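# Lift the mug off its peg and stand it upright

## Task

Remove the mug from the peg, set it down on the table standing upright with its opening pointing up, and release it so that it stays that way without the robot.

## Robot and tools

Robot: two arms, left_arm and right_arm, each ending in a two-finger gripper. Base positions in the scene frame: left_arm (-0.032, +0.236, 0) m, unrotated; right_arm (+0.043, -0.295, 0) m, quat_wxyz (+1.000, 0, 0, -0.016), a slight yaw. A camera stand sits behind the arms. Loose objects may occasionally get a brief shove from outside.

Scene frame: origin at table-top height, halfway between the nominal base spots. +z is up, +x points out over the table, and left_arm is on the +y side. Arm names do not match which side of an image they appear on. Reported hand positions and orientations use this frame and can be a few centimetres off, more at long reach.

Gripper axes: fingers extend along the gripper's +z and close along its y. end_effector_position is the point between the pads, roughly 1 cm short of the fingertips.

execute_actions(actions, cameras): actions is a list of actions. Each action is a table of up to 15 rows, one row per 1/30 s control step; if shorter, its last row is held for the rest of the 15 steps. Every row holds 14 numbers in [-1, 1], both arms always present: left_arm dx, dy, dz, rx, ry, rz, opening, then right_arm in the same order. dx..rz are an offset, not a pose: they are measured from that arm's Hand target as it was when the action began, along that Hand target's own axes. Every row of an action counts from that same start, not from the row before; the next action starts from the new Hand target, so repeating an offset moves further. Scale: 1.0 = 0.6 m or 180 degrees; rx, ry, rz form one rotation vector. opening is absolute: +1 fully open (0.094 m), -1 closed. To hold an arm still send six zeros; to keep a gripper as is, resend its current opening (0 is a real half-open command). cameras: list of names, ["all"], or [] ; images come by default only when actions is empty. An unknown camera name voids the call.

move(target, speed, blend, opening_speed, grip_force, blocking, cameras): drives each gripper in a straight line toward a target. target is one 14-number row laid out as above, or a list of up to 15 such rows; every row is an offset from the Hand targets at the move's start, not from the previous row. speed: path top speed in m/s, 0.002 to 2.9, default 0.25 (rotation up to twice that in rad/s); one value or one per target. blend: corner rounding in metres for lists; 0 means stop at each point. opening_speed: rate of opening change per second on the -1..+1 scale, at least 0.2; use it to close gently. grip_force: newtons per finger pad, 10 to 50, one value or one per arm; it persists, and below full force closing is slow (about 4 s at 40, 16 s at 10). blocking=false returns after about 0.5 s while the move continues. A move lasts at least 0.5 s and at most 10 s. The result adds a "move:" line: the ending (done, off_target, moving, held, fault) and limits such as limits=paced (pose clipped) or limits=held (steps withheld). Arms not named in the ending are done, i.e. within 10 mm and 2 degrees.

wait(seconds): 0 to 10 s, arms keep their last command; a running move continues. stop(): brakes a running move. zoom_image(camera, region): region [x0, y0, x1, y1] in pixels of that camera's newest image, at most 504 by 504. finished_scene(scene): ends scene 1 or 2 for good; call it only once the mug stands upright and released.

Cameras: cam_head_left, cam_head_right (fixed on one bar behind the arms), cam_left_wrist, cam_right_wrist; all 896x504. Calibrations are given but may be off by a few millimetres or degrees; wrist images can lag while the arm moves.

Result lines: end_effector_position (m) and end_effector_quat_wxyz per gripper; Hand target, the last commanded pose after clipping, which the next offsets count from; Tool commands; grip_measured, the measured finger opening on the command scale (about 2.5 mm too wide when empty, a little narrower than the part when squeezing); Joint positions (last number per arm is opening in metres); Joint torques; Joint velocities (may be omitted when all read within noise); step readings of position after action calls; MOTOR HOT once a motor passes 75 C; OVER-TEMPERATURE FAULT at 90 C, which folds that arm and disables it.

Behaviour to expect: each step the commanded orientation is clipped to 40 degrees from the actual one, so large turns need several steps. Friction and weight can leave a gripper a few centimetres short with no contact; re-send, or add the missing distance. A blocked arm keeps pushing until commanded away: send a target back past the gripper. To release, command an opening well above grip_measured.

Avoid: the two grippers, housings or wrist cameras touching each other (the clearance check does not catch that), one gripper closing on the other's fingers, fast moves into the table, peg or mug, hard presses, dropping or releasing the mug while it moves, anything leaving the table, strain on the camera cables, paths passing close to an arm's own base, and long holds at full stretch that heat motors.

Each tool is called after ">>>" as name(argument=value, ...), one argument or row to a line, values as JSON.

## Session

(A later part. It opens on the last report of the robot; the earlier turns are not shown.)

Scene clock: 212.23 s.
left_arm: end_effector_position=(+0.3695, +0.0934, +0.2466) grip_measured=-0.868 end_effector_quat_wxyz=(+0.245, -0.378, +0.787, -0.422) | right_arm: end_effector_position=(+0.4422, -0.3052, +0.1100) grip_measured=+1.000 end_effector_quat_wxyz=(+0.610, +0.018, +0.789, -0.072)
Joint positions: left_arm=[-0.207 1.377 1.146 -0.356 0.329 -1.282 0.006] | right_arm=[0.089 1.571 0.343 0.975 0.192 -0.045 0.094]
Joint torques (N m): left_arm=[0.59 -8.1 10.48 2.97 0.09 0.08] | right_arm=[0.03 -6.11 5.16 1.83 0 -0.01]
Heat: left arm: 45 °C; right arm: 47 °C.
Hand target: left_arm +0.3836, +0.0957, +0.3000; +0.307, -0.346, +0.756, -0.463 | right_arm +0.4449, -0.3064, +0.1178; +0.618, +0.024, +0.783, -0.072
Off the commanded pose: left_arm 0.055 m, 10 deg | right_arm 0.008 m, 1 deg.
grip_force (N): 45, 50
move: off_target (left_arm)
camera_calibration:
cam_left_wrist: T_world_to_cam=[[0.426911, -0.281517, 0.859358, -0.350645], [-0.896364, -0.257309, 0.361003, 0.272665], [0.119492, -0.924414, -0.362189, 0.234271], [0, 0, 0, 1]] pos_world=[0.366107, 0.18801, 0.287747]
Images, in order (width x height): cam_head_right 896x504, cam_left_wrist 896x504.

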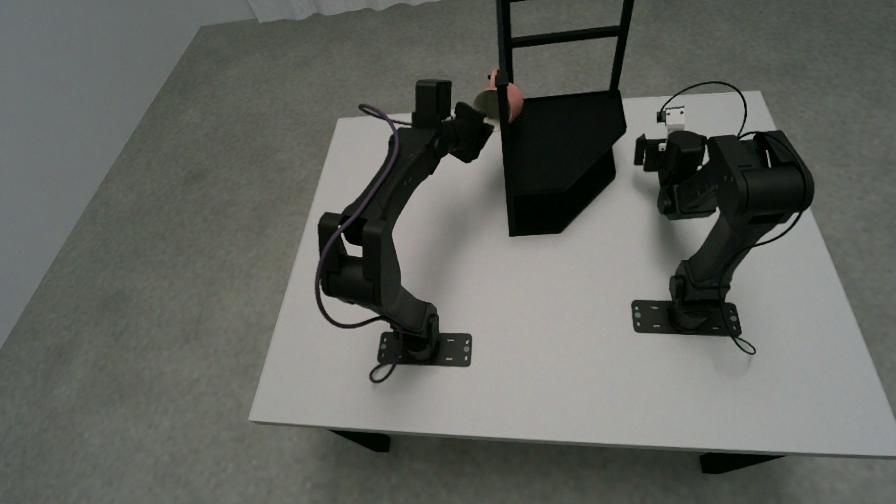

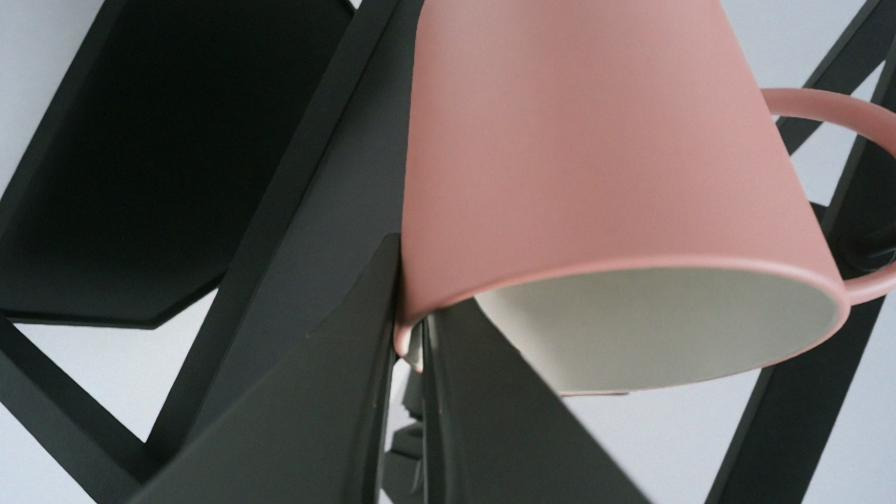

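>>> move(
  target=[-0.0035,-0.0267,-0.0132,0,0,0,-1,0,0,0,0,0,0,1],
  speed=0.06,
  cameras=["cam_head_right","cam_left_wrist"],
)

>>> zoom_image(
  camera="cam_head_right",
  region=[470, 60, 530, 110],
)

Scene clock: 232.97 s.
left_arm: end_effector_position=(+0.3706, +0.0947, +0.2510) grip_measured=-0.869 end_effector_quat_wxyz=(+0.248, -0.379, +0.785, -0.422) | right_arm: end_effector_position=(+0.4422, -0.3052, +0.1100) grip_measured=+1.000 end_effector_quat_wxyz=(+0.610, +0.018, +0.789, -0.072)
Joint positions: left_arm=[-0.204 1.377 1.16 -0.365 0.327 -1.282 0.006] | right_arm=[0.089 1.571 0.343 0.975 0.192 -0.045 0.094]
Joint torques (N m): left_arm=[0.58 -8.27 15.01 2.31 0.09 0.08] | right_arm=[0.03 -6.11 5.18 1.83 -0.01 0]
Heat: left arm: 49 °C; right arm: 48 °C.
Hand target: left_arm +0.3824, +0.0960, +0.3180; +0.307, -0.346, +0.756, -0.463 | right_arm +0.4449, -0.3064, +0.1178; +0.618, +0.024, +0.783, -0.072
Off the commanded pose: left_arm 0.068 m, 10 deg | right_arm 0.008 m, 1 deg.
grip_force (N): 45, 50
move: off_target (left_arm)
camera_calibration:
cam_left_wrist: T_world_to_cam=[[0.424075, -0.27956, 0.861398, -0.354134], [-0.896929, -0.261161, 0.356809, 0.273964], [0.125215, -0.923927, -0.361497, 0.23472], [0, 0, 0, 1]] pos_world=[0.366515, 0.189411, 0.292148]
Images, in order (width x height): cam_head_right 896x504, cam_left_wrist 896x504.

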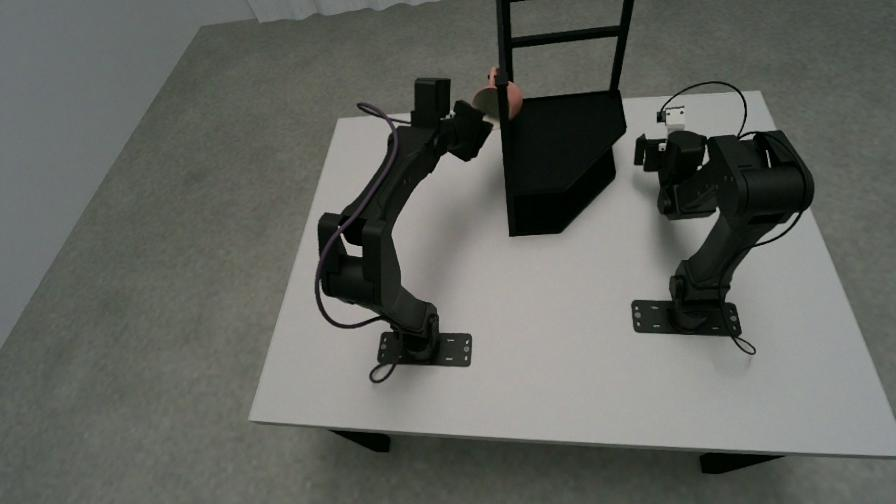

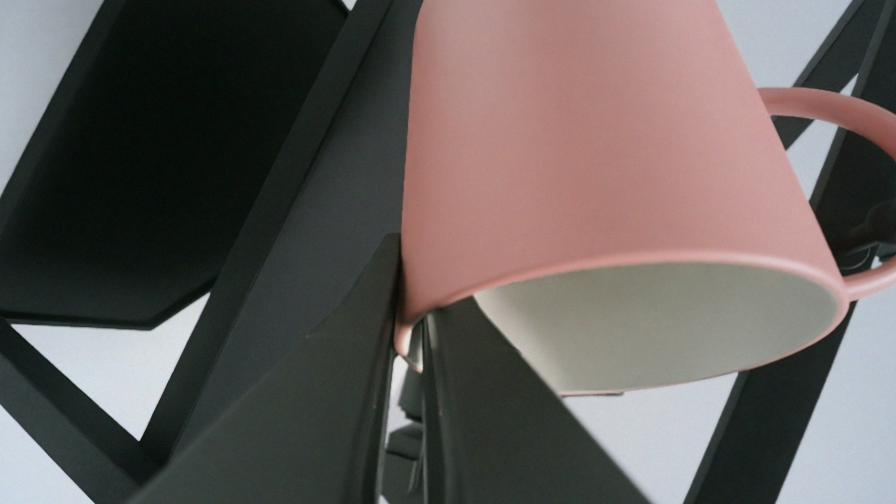

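Scaled by 8.400 from the camera's 896x504 image, which has a finer 1280x720 frame.

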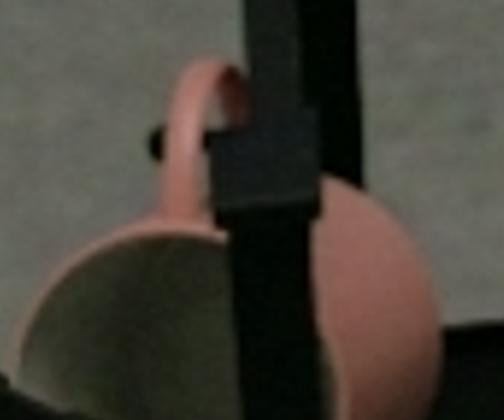

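>>> move(
  target=[-0.0683,0.0216,-0.0432,0,0,0,-1,0,0,0,0,0,0,1],
  speed=0.07,
  cameras=["cam_head_right","cam_left_wrist","cam_head_left"],
)

>>> zoom_image(
  camera="cam_head_right",
  region=[450, 60, 530, 130],
)

Scene clock: 245.37 s.
left_arm: end_effector_position=(+0.3784, +0.1536, +0.2546) grip_measured=-0.870 end_effector_quat_wxyz=(+0.251, -0.405, +0.771, -0.422) | right_arm: end_effector_position=(+0.4422, -0.3052, +0.1100) grip_measured=+1.000 end_effector_quat_wxyz=(+0.610, +0.018, +0.789, -0.072)
Joint positions: left_arm=[-0.011 1.377 1.18 -0.417 0.454 -1.217 0.006] | right_arm=[0.089 1.571 0.343 0.975 0.192 -0.045 0.094]
Joint torques (N m): left_arm=[0.43 -9.09 14.63 2.18 0.52 0.27] | right_arm=[0.05 -6.09 5.2 1.84 -0.01 -0.01]
Heat: left arm: 49 °C; right arm: 48 °C.
Hand target: left_arm +0.3824, +0.1460, +0.3220; +0.307, -0.346, +0.756, -0.463 | right_arm +0.4449, -0.3064, +0.1178; +0.618, +0.024, +0.783, -0.072
Off the commanded pose: left_arm 0.068 m, 11 deg | right_arm 0.008 m, 1 deg.
grip_force (N): 45, 50
move: off_target (left_arm)
camera_calibration:
cam_left_wrist: T_world_to_cam=[[0.446835, -0.237249, 0.862584, -0.359539], [-0.877906, -0.301772, 0.371772, 0.290295], [0.172101, -0.923389, -0.343125, 0.266854], [0, 0, 0, 1]] pos_world=[0.36958, 0.248713, 0.293773]
Images, in order (width x height): cam_head_left 896x504, cam_head_right 896x504, cam_left_wrist 896x504.

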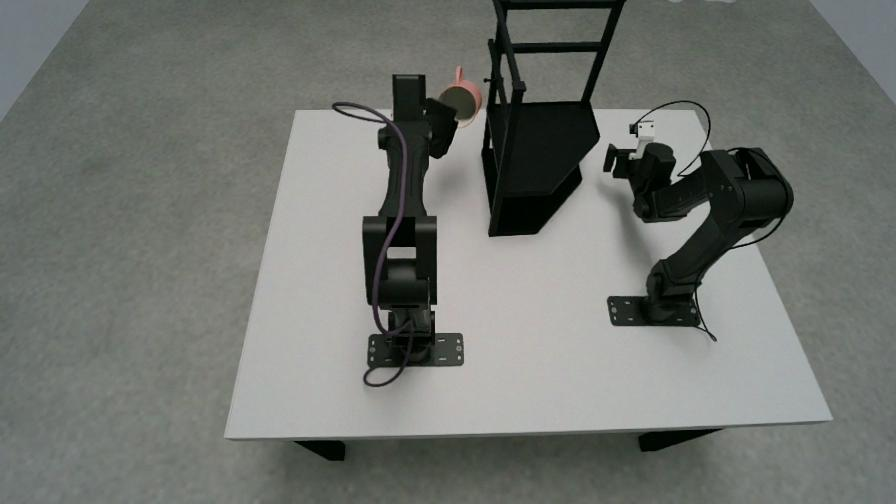

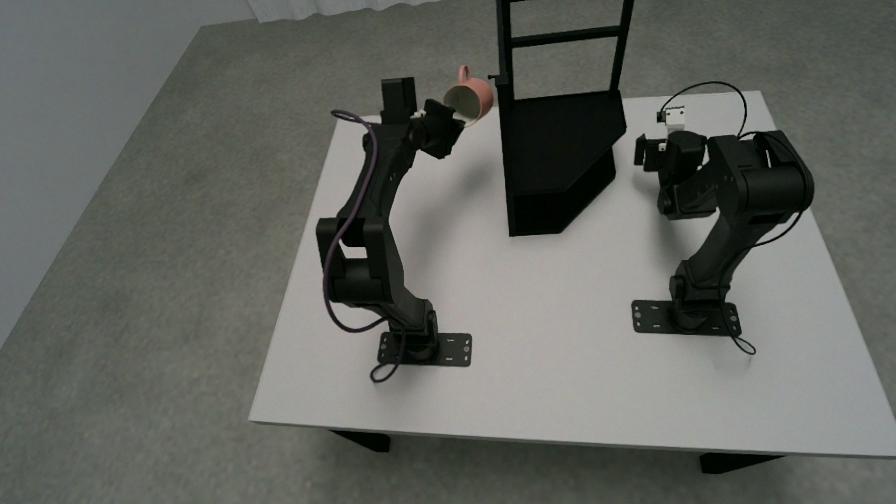

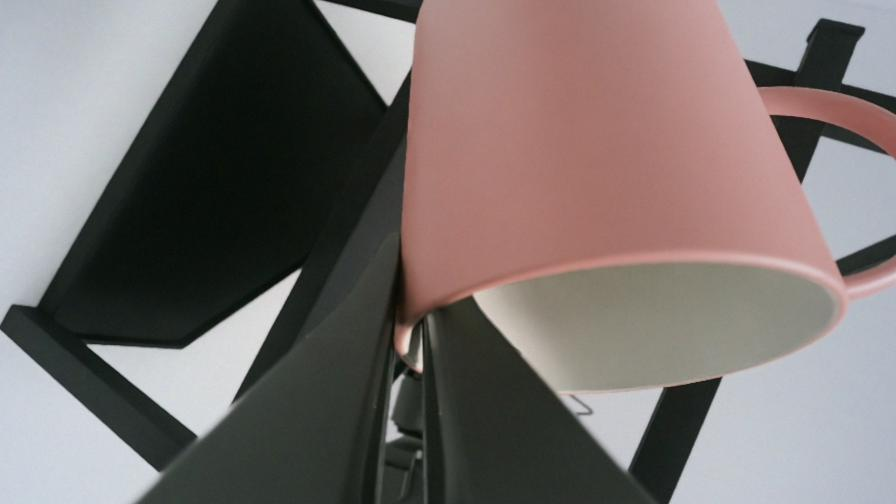

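Scaled by 6.300 from the camera's 896x504 image, which has a finer 1280x720 frame.

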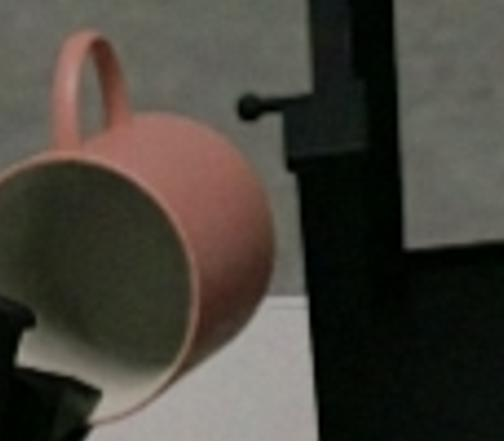

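>>> move(
  target=[0.016,0.33,0.0645,-0.3459,0.0302,-0.222,-1,0,0,0,0,0,0,1],
  speed=0.18,
  cameras=["cam_head_right","cam_left_wrist","cam_head_left"],
)

>>> zoom_image(
  camera="cam_head_right",
  region=[370, 70, 520, 180],
)

Scene clock: 294.03 s.
left_arm: end_effector_position=(+0.3454, +0.1819, +0.1071) grip_measured=-0.870 end_effector_quat_wxyz=(-0.135, -0.653, +0.741, -0.079) | right_arm: end_effector_position=(+0.4422, -0.3052, +0.1100) grip_measured=+1.000 end_effector_quat_wxyz=(+0.610, +0.018, +0.789, -0.072)
Joint positions: left_arm=[-0.006 2.082 1.841 -1.428 0.298 -1.437 0.006] | right_arm=[0.089 1.571 0.343 0.975 0.192 -0.045 0.094]
Joint torques (N m): left_arm=[0.61 -9.96 11.14 0.08 0.15 -0.11] | right_arm=[0.05 -6.09 5.18 1.84 -0.01 0]
Heat: left arm: 46 °C; right arm: 49 °C.
Hand target: left_arm +0.3601, +0.1851, +0.1251; -0.114, -0.656, +0.739, -0.102 | right_arm +0.4449, -0.3064, +0.1178; +0.618, +0.024, +0.783, -0.072
Off the commanded pose: left_arm 0.023 m, 4 deg | right_arm 0.008 m, 1 deg.
grip_force (N): 45, 50
move: off_target (left_arm)
camera_calibration:
cam_left_wrist: T_world_to_cam=[[0.9963, -0.0497505, -0.070074, -0.334766], [0.0377757, -0.47887, 0.877073, -0.0133919], [-0.0771911, -0.876475, -0.475219, 0.33983], [0, 0, 0, 1]] pos_world=[0.360265, 0.274785, 0.149781]
Images, in order (width x height): cam_head_left 896x504, cam_head_right 896x504, cam_left_wrist 896x504.

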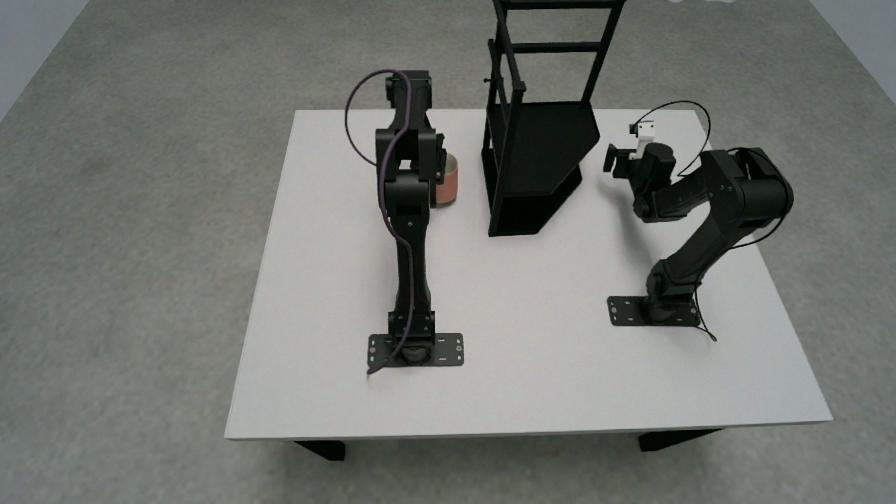

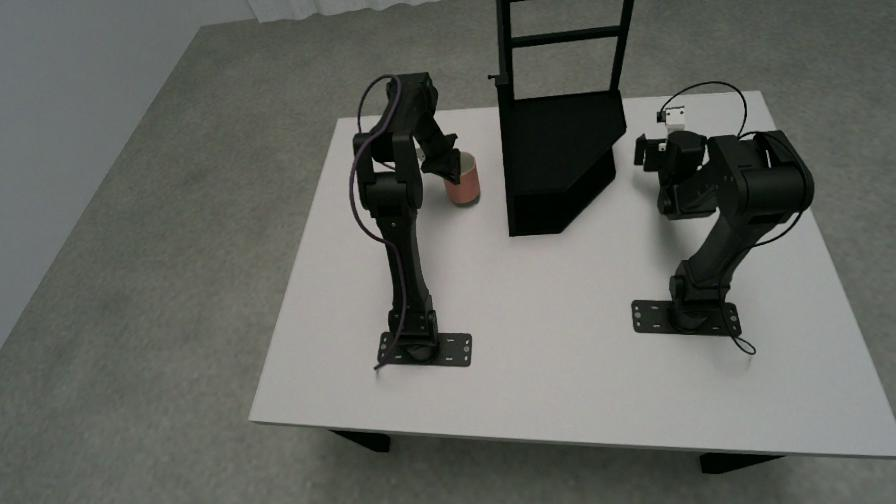

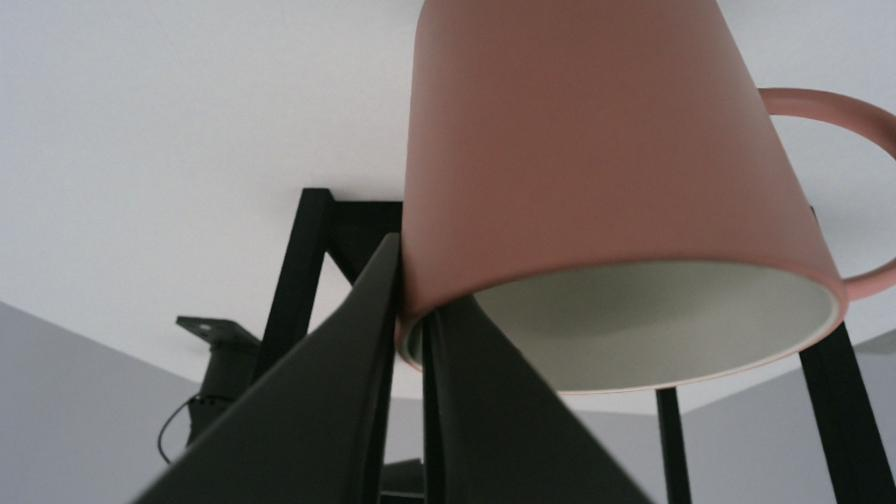

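Scaled by 3.360 from the camera's 896x504 image, which has a finer 1280x720 frame.

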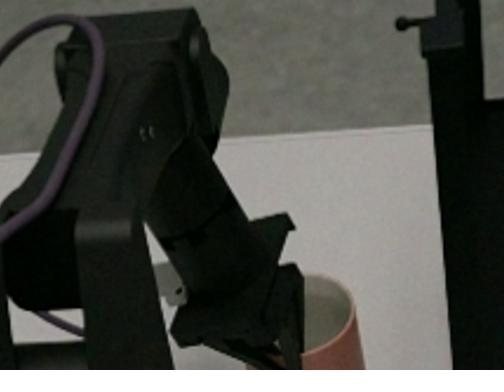

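>>> zoom_image(
  camera="cam_head_right",
  region=[430, 140, 500, 220],
)

>>> zoom_image(
  camera="cam_head_left",
  region=[420, 140, 490, 220],
)

Scaled by 6.300 from the camera's 896x504 image, which has a finer 1280x720 frame.

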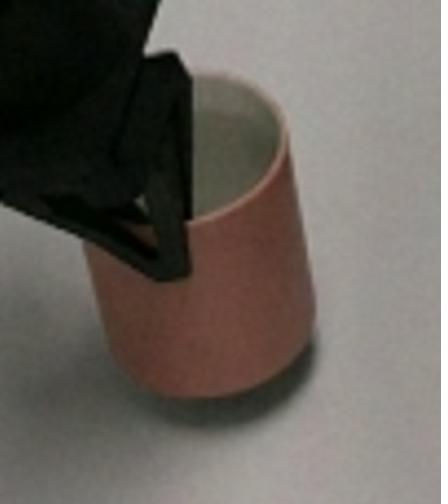

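Scaled by 6.300 from the camera's 896x504 image, which has a finer 1280x720 frame.

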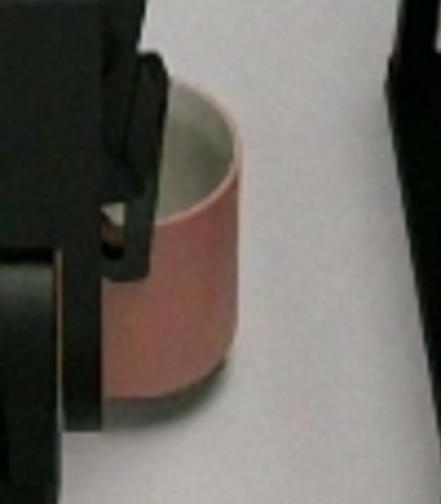

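>>> move(
  target=[-0.006,0,0.0191,0.0316,-0.0037,0.01,-1,0,0,0,0,0,0,1],
  speed=0.08,
  cameras=["cam_head_right","cam_head_left"],
)

>>> zoom_image(
  camera="cam_head_right",
  region=[430, 140, 500, 220],
)

>>> zoom_image(
  camera="cam_head_left",
  region=[420, 140, 490, 220],
)

Scene clock: 323.40 s.
left_arm: end_effector_position=(+0.3506, +0.1827, +0.0832) grip_measured=-0.870 end_effector_quat_wxyz=(-0.113, -0.651, +0.744, -0.097) | right_arm: end_effector_position=(+0.4422, -0.3052, +0.1100) grip_measured=+1.000 end_effector_quat_wxyz=(+0.610, +0.018, +0.789, -0.072)
Joint positions: left_arm=[-0.005 2.052 1.704 -1.265 0.296 -1.437 0.006] | right_arm=[0.089 1.571 0.343 0.975 0.192 -0.045 0.094]
Joint torques (N m): left_arm=[0.62 -16.81 5.44 0.64 0.19 -0.1] | right_arm=[0.03 -6.11 5.19 1.83 0 0]
Heat: left arm: 43 °C; right arm: 49 °C.
Hand target: left_arm +0.3601, +0.1851, +0.1131; -0.075, -0.650, +0.744, -0.136 | right_arm +0.4449, -0.3064, +0.1178; +0.618, +0.024, +0.783, -0.072
Off the commanded pose: left_arm 0.031 m, 6 deg | right_arm 0.008 m, 1 deg.
grip_force (N): 45, 50
move: off_target (left_arm)
Images, in order (width x height): cam_head_left 896x504, cam_head_right 896x504.

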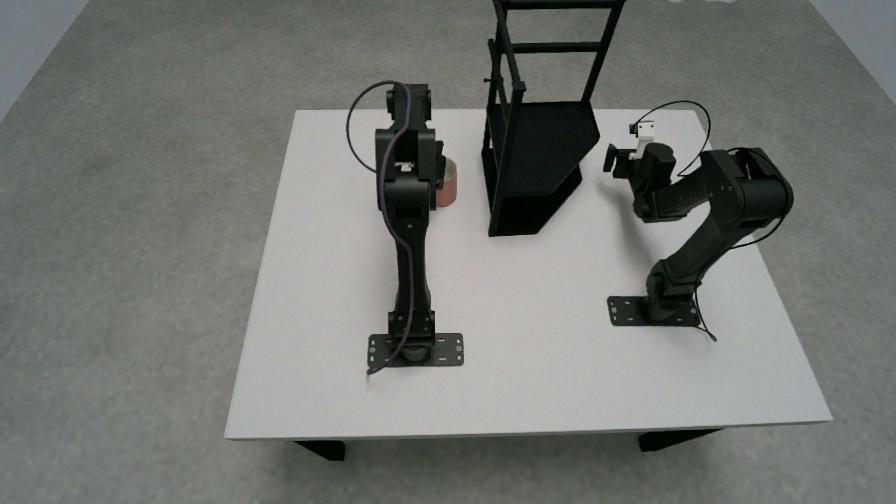

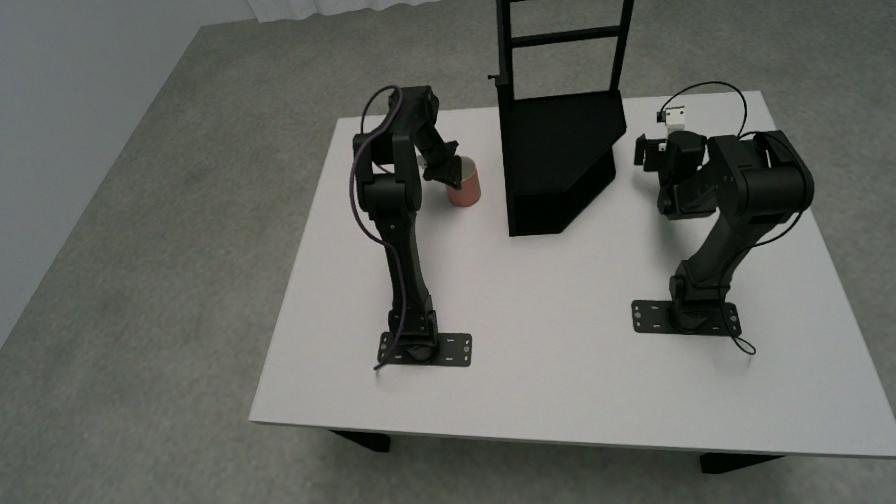

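Scaled by 6.300 from the camera's 896x504 image, which has a finer 1280x720 frame.

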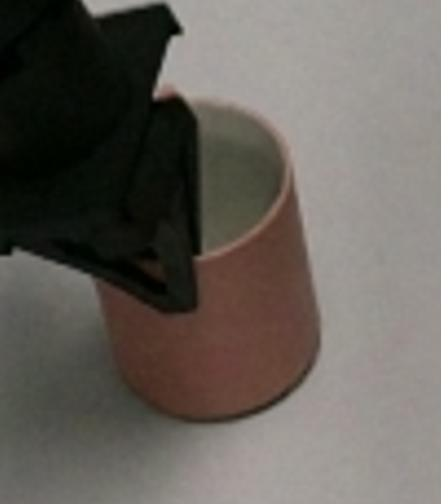

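Scaled by 6.300 from the camera's 896x504 image, which has a finer 1280x720 frame.

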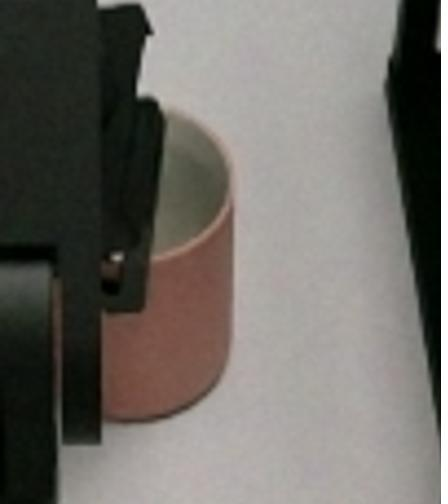

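>>> move(
  target=[-0.003,0,0.00953,0,0,0,-1,0,0,0,0,0,0,1],
  speed=0.03,
  cameras=["cam_head_right","cam_head_left"],
)

>>> zoom_image(
  camera="cam_head_right",
  region=[430, 160, 500, 220],
)

Scene clock: 330.00 s.
left_arm: end_effector_position=(+0.3514, +0.1827, +0.0807) grip_measured=-0.870 end_effector_quat_wxyz=(-0.111, -0.651, +0.744, -0.099) | right_arm: end_effector_position=(+0.4422, -0.3052, +0.1100) grip_measured=+1.000 end_effector_quat_wxyz=(+0.610, +0.018, +0.789, -0.072)
Joint positions: left_arm=[-0.005 2.05 1.692 -1.249 0.296 -1.437 0.006] | right_arm=[0.089 1.571 0.343 0.975 0.192 -0.045 0.094]
Joint torques (N m): left_arm=[0.64 -16.27 5.09 0.68 0.19 -0.08] | right_arm=[0.05 -6.11 5.19 1.83 -0.01 0]
Heat: left arm: 43 °C; right arm: 50 °C.
Hand target: left_arm +0.3607, +0.1851, +0.1071; -0.075, -0.650, +0.744, -0.136 | right_arm +0.4449, -0.3064, +0.1178; +0.618, +0.024, +0.783, -0.072
Off the commanded pose: left_arm 0.028 m, 6 deg | right_arm 0.008 m, 1 deg.
grip_force (N): 45, 50
move: off_target (left_arm)
Images, in order (width x height): cam_head_left 896x504, cam_head_right 896x504.

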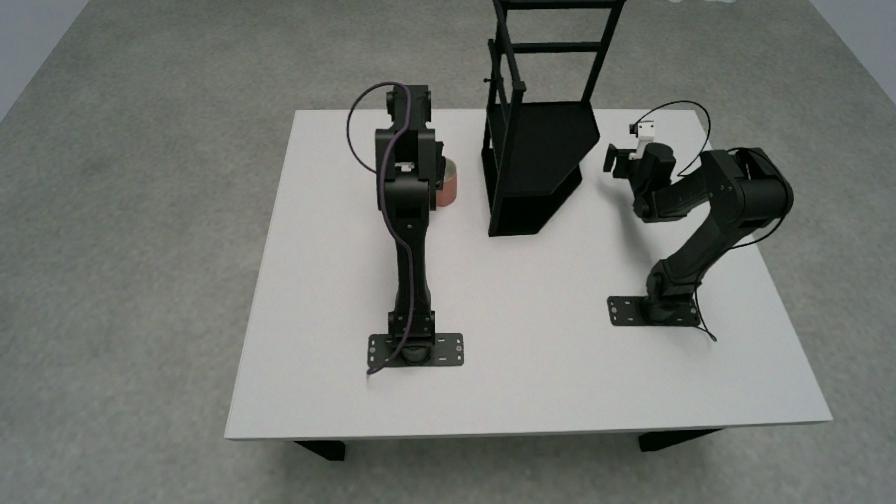

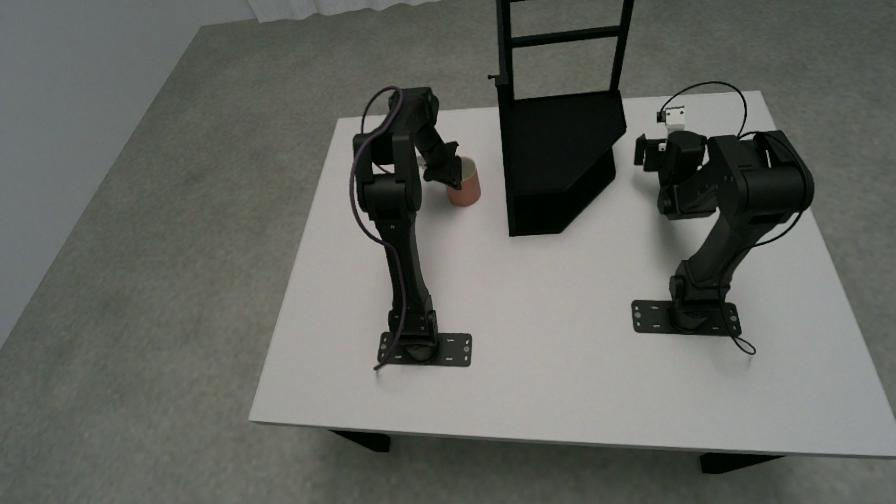

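Scaled by 7.200 from the camera's 896x504 image, which has a finer 1280x720 frame.

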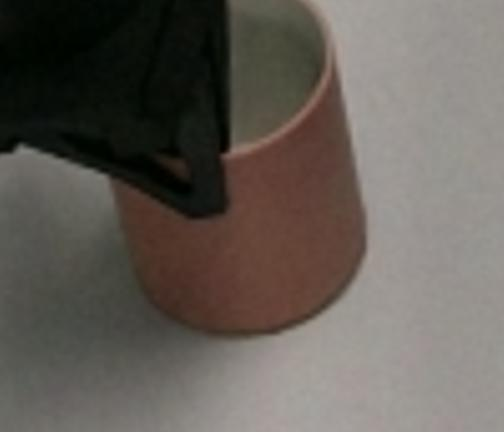

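>>> move(
  target=[-0.0025,0,0.0079,0,0,0,-1,0,0,0,0,0,0,1],
  speed=0.03,
  cameras=["cam_head_right"],
)

>>> zoom_image(
  camera="cam_head_right",
  region=[430, 160, 500, 220],
)

Scene clock: 333.80 s.
left_arm: end_effector_position=(+0.3510, +0.1827, +0.0802) grip_measured=-0.870 end_effector_quat_wxyz=(-0.109, -0.651, +0.745, -0.101) | right_arm: end_effector_position=(+0.4422, -0.3052, +0.1100) grip_measured=+1.000 end_effector_quat_wxyz=(+0.610, +0.018, +0.789, -0.072)
Joint positions: left_arm=[-0.005 2.044 1.681 -1.239 0.296 -1.437 0.006] | right_arm=[0.089 1.571 0.343 0.975 0.192 -0.045 0.094]
Joint torques (N m): left_arm=[0.61 -15.28 4.86 0.79 0.18 -0.08] | right_arm=[0.03 -6.09 5.16 1.83 0 -0.01]
Heat: left arm: 42 °C; right arm: 50 °C.
Hand target: left_arm +0.3613, +0.1851, +0.1022; -0.075, -0.650, +0.744, -0.136 | right_arm +0.4449, -0.3064, +0.1178; +0.618, +0.024, +0.783, -0.072
Off the commanded pose: left_arm 0.024 m, 6 deg | right_arm 0.008 m, 1 deg.
grip_force (N): 45, 50
move: off_target (left_arm)
Images, in order (width x height): cam_head_right 896x504.

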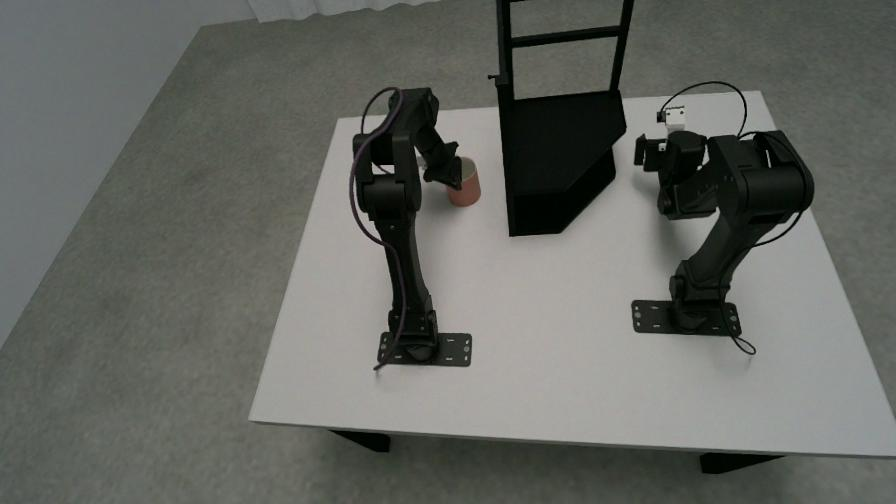

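Scaled by 7.200 from the camera's 896x504 image, which has a finer 1280x720 frame.

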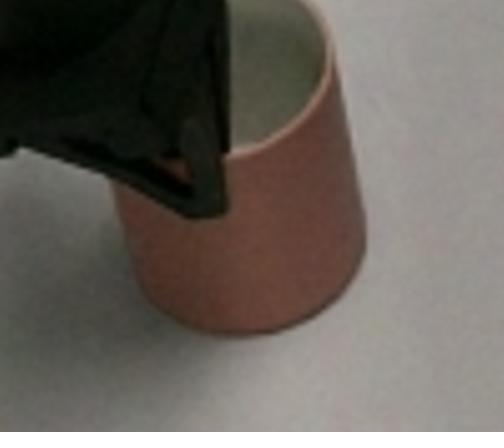

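>>> move(
  target=[0,0,0,0,0,0,-0.2,0,0,0,0,0,0,1],
  opening_speed=0.3,
  cameras=["cam_head_right","cam_left_wrist"],
)

>>> zoom_image(
  camera="cam_head_right",
  region=[430, 150, 500, 220],
)

Scene clock: 341.97 s.
left_arm: end_effector_position=(+0.3565, +0.1818, +0.0802) grip_measured=-0.201 end_effector_quat_wxyz=(-0.100, -0.644, +0.750, -0.109) | right_arm: end_effector_position=(+0.4422, -0.3052, +0.1100) grip_measured=+1.000 end_effector_quat_wxyz=(+0.610, +0.018, +0.789, -0.072)
Joint positions: left_arm=[-0.006 2.044 1.681 -1.216 0.298 -1.424 0.038] | right_arm=[0.089 1.571 0.343 0.975 0.192 -0.045 0.094]
Joint torques (N m): left_arm=[0.61 -15.3 4.78 0.58 0.18 -0.09] | right_arm=[0.03 -6.09 5.19 1.83 -0.01 0]
Heat: left arm: 42 °C; right arm: 50 °C.
Hand target: left_arm +0.3613, +0.1851, +0.1022; -0.075, -0.650, +0.744, -0.136 | right_arm +0.4449, -0.3064, +0.1178; +0.618, +0.024, +0.783, -0.072
Off the commanded pose: left_arm 0.023 m, 4 deg | right_arm 0.008 m, 1 deg.
grip_force (N): 45, 50
move: off_target (left_arm)
camera_calibration:
cam_left_wrist: T_world_to_cam=[[0.997823, -0.0614672, 0.0239103, -0.353705], [-0.0504444, -0.477712, 0.877067, 0.0409373], [-0.0424886, -0.876364, -0.479772, 0.315816], [0, 0, 0, 1]] pos_world=[0.368419, 0.274585, 0.124072]
Images, in order (width x height): cam_head_right 896x504, cam_left_wrist 896x504.

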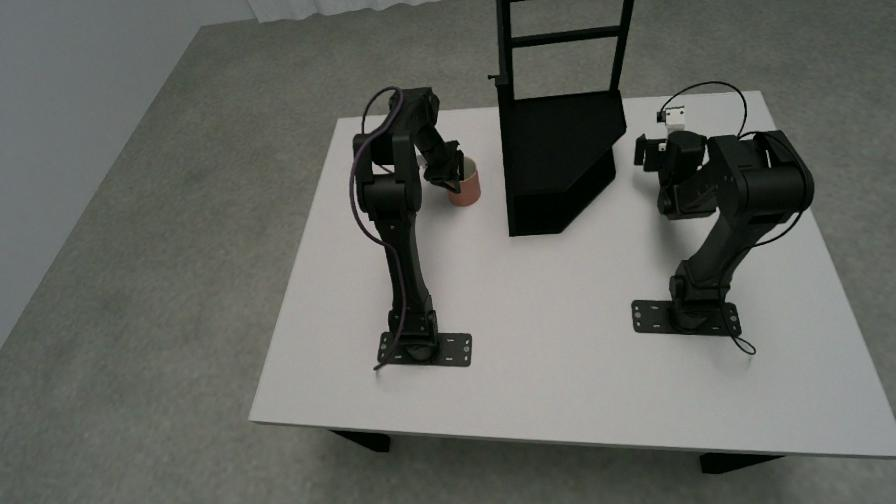

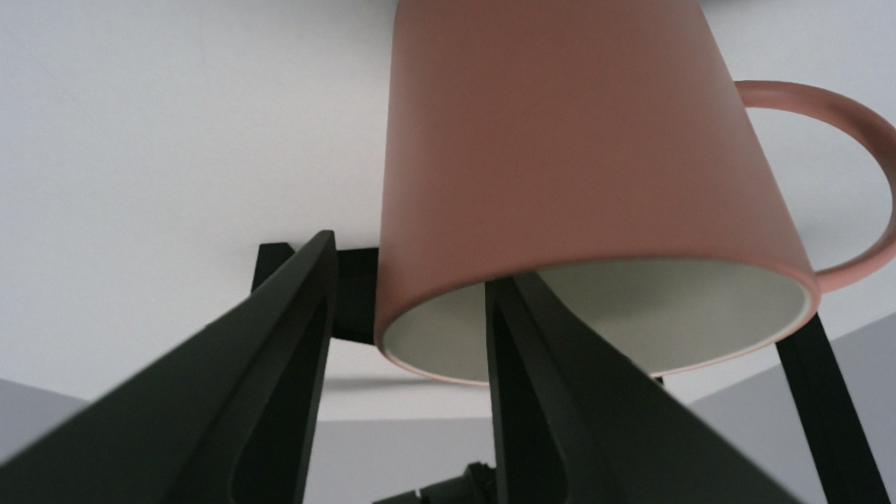

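Scaled by 7.200 from the camera's 896x504 image, which has a finer 1280x720 frame.

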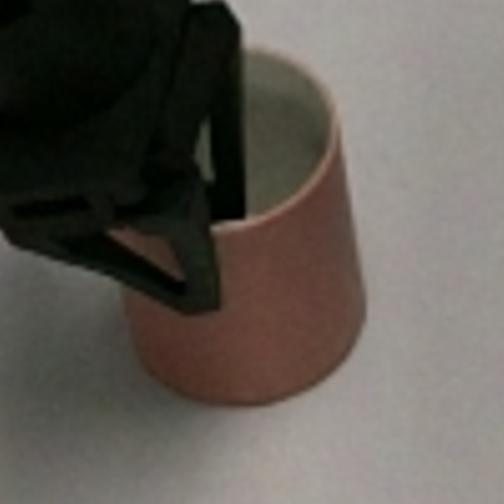

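>>> move(
  target=[0.0033,-0.0005,-0.0777,-0.0132,0.0015,-0.0042,-0.2,0,0,0,0,0,0,1],
  speed=0.06,
  cameras=["cam_head_right","cam_left_wrist"],
)

>>> zoom_image(
  camera="cam_head_right",
  region=[430, 150, 500, 220],
)

Scene clock: 365.00 s.
left_arm: end_effector_position=(+0.3505, +0.1965, +0.1249) grip_measured=-0.201 end_effector_quat_wxyz=(-0.113, -0.658, +0.738, -0.100) | right_arm: end_effector_position=(+0.4422, -0.3052, +0.1100) grip_measured=+1.000 end_effector_quat_wxyz=(+0.610, +0.018, +0.789, -0.072)
Joint positions: left_arm=[0.032 2.044 1.858 -1.431 0.298 -1.417 0.038] | right_arm=[0.089 1.571 0.343 0.975 0.192 -0.045 0.094]
Joint torques (N m): left_arm=[0.61 -11.63 9.83 0.13 0.17 0.12] | right_arm=[0.03 -6.12 5.18 1.83 0 -0.01]
Heat: left arm: 42 °C; right arm: 50 °C.
Hand target: left_arm +0.3582, +0.1972, +0.1471; -0.091, -0.653, +0.742, -0.122 | right_arm +0.4449, -0.3064, +0.1178; +0.618, +0.024, +0.783, -0.072
Off the commanded pose: left_arm 0.024 m, 4 deg | right_arm 0.008 m, 1 deg.
grip_force (N): 45, 50
move: off_target (left_arm)
camera_calibration:
cam_left_wrist: T_world_to_cam=[[0.999461, -0.0305125, -0.0121522, -0.350054], [-0.00391116, -0.477944, 0.878381, -0.0079939], [-0.0326097, -0.87786, -0.477806, 0.346392], [0, 0, 0, 1]] pos_world=[0.36113, 0.289582, 0.168276]
Images, in order (width x height): cam_head_right 896x504, cam_left_wrist 896x504.

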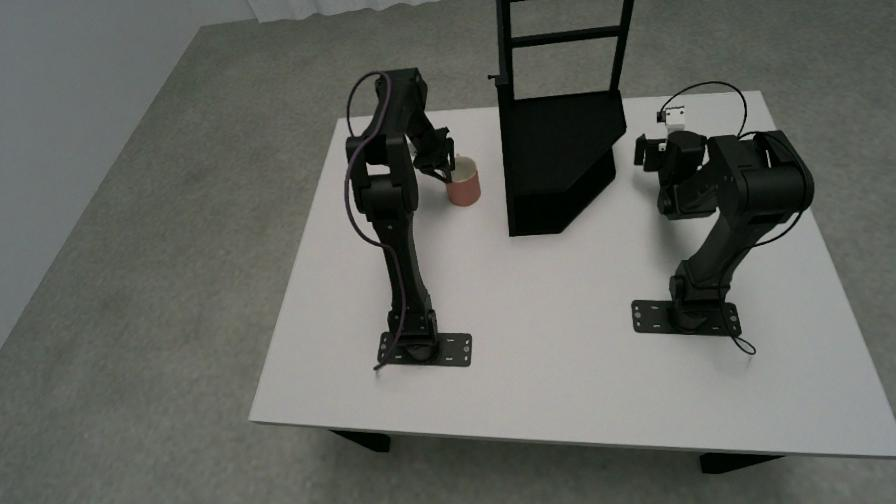

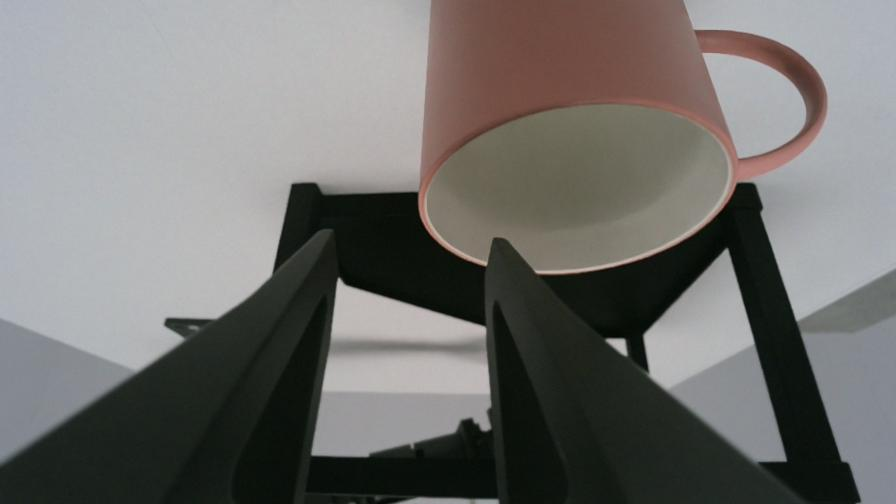

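Scaled by 7.200 from the camera's 896x504 image, which has a finer 1280x720 frame.

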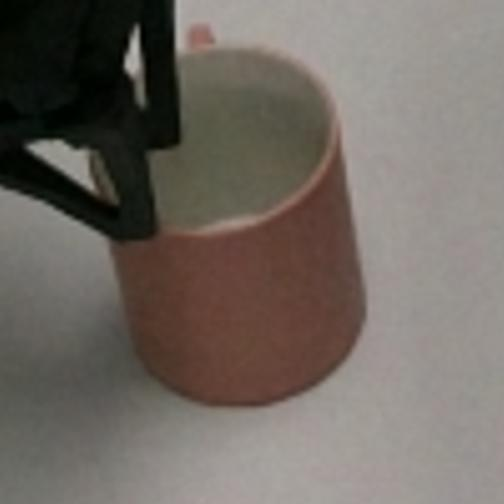

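>>> move(
  target=[0,0,-0.0667,0,0,0,-0.2,0,0,0,0,0,0,1],
  speed=0.15,
  cameras=["cam_head_right"],
)

>>> zoom_image(
  camera="cam_head_right",
  region=[420, 130, 500, 220],
)

Scene clock: 373.03 s.
left_arm: end_effector_position=(+0.3536, +0.2113, +0.1584) grip_measured=-0.201 end_effector_quat_wxyz=(-0.100, -0.663, +0.734, -0.110) | right_arm: end_effector_position=(+0.4422, -0.3052, +0.1100) grip_measured=+1.000 end_effector_quat_wxyz=(+0.610, +0.018, +0.789, -0.072)
Joint positions: left_arm=[0.07 2.044 1.993 -1.542 0.298 -1.397 0.038] | right_arm=[0.089 1.571 0.343 0.975 0.192 -0.045 0.094]
Joint torques (N m): left_arm=[0.34 -12.85 9.31 0.16 0.2 0.14] | right_arm=[0.05 -6.09 5.19 1.83 -0.01 -0.01]
Heat: left arm: 43 °C; right arm: 50 °C.
Hand target: left_arm +0.3573, +0.2092, +0.1853; -0.091, -0.653, +0.742, -0.122 | right_arm +0.4449, -0.3064, +0.1178; +0.618, +0.024, +0.783, -0.072
Off the commanded pose: left_arm 0.027 m, 2 deg | right_arm 0.008 m, 1 deg.
joint sent to its limit (left arm) — joint 4 (wrist pitch), lower limit. The joint targets are off in position, not in orientation.
grip_force (N): 45, 50
move: off_target (left_arm)
Images, in order (width x height): cam_head_right 896x504.

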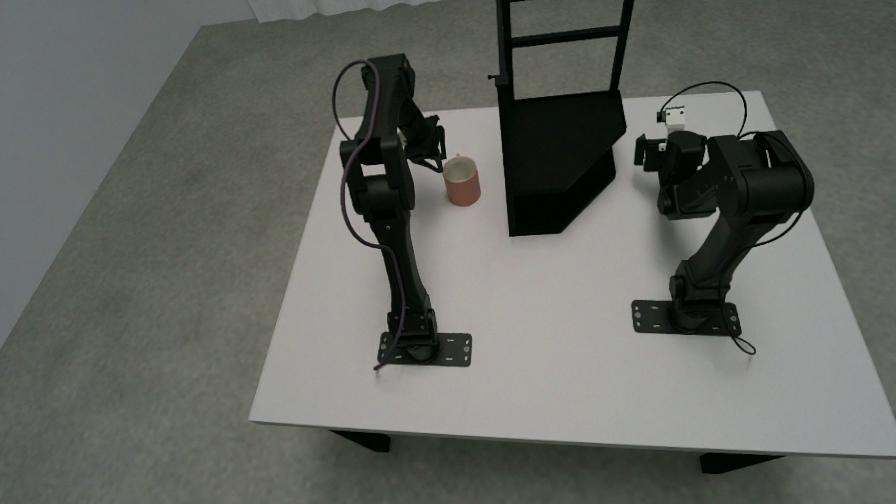

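Scaled by 5.600 from the camera's 896x504 image, which has a finer 1280x720 frame.

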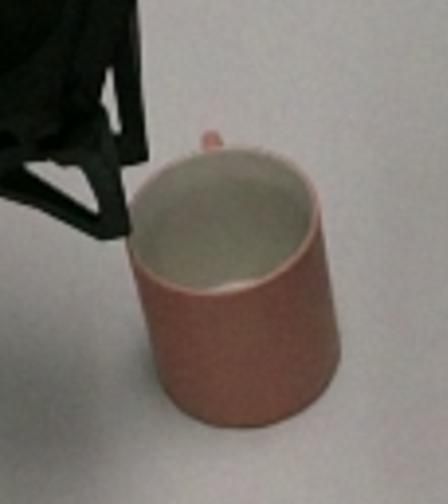

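The mug is standing upright on the table and the gripper is clear of it.

>>> finished_scene(
  scene=2,
)

The scene is finished: the task was done.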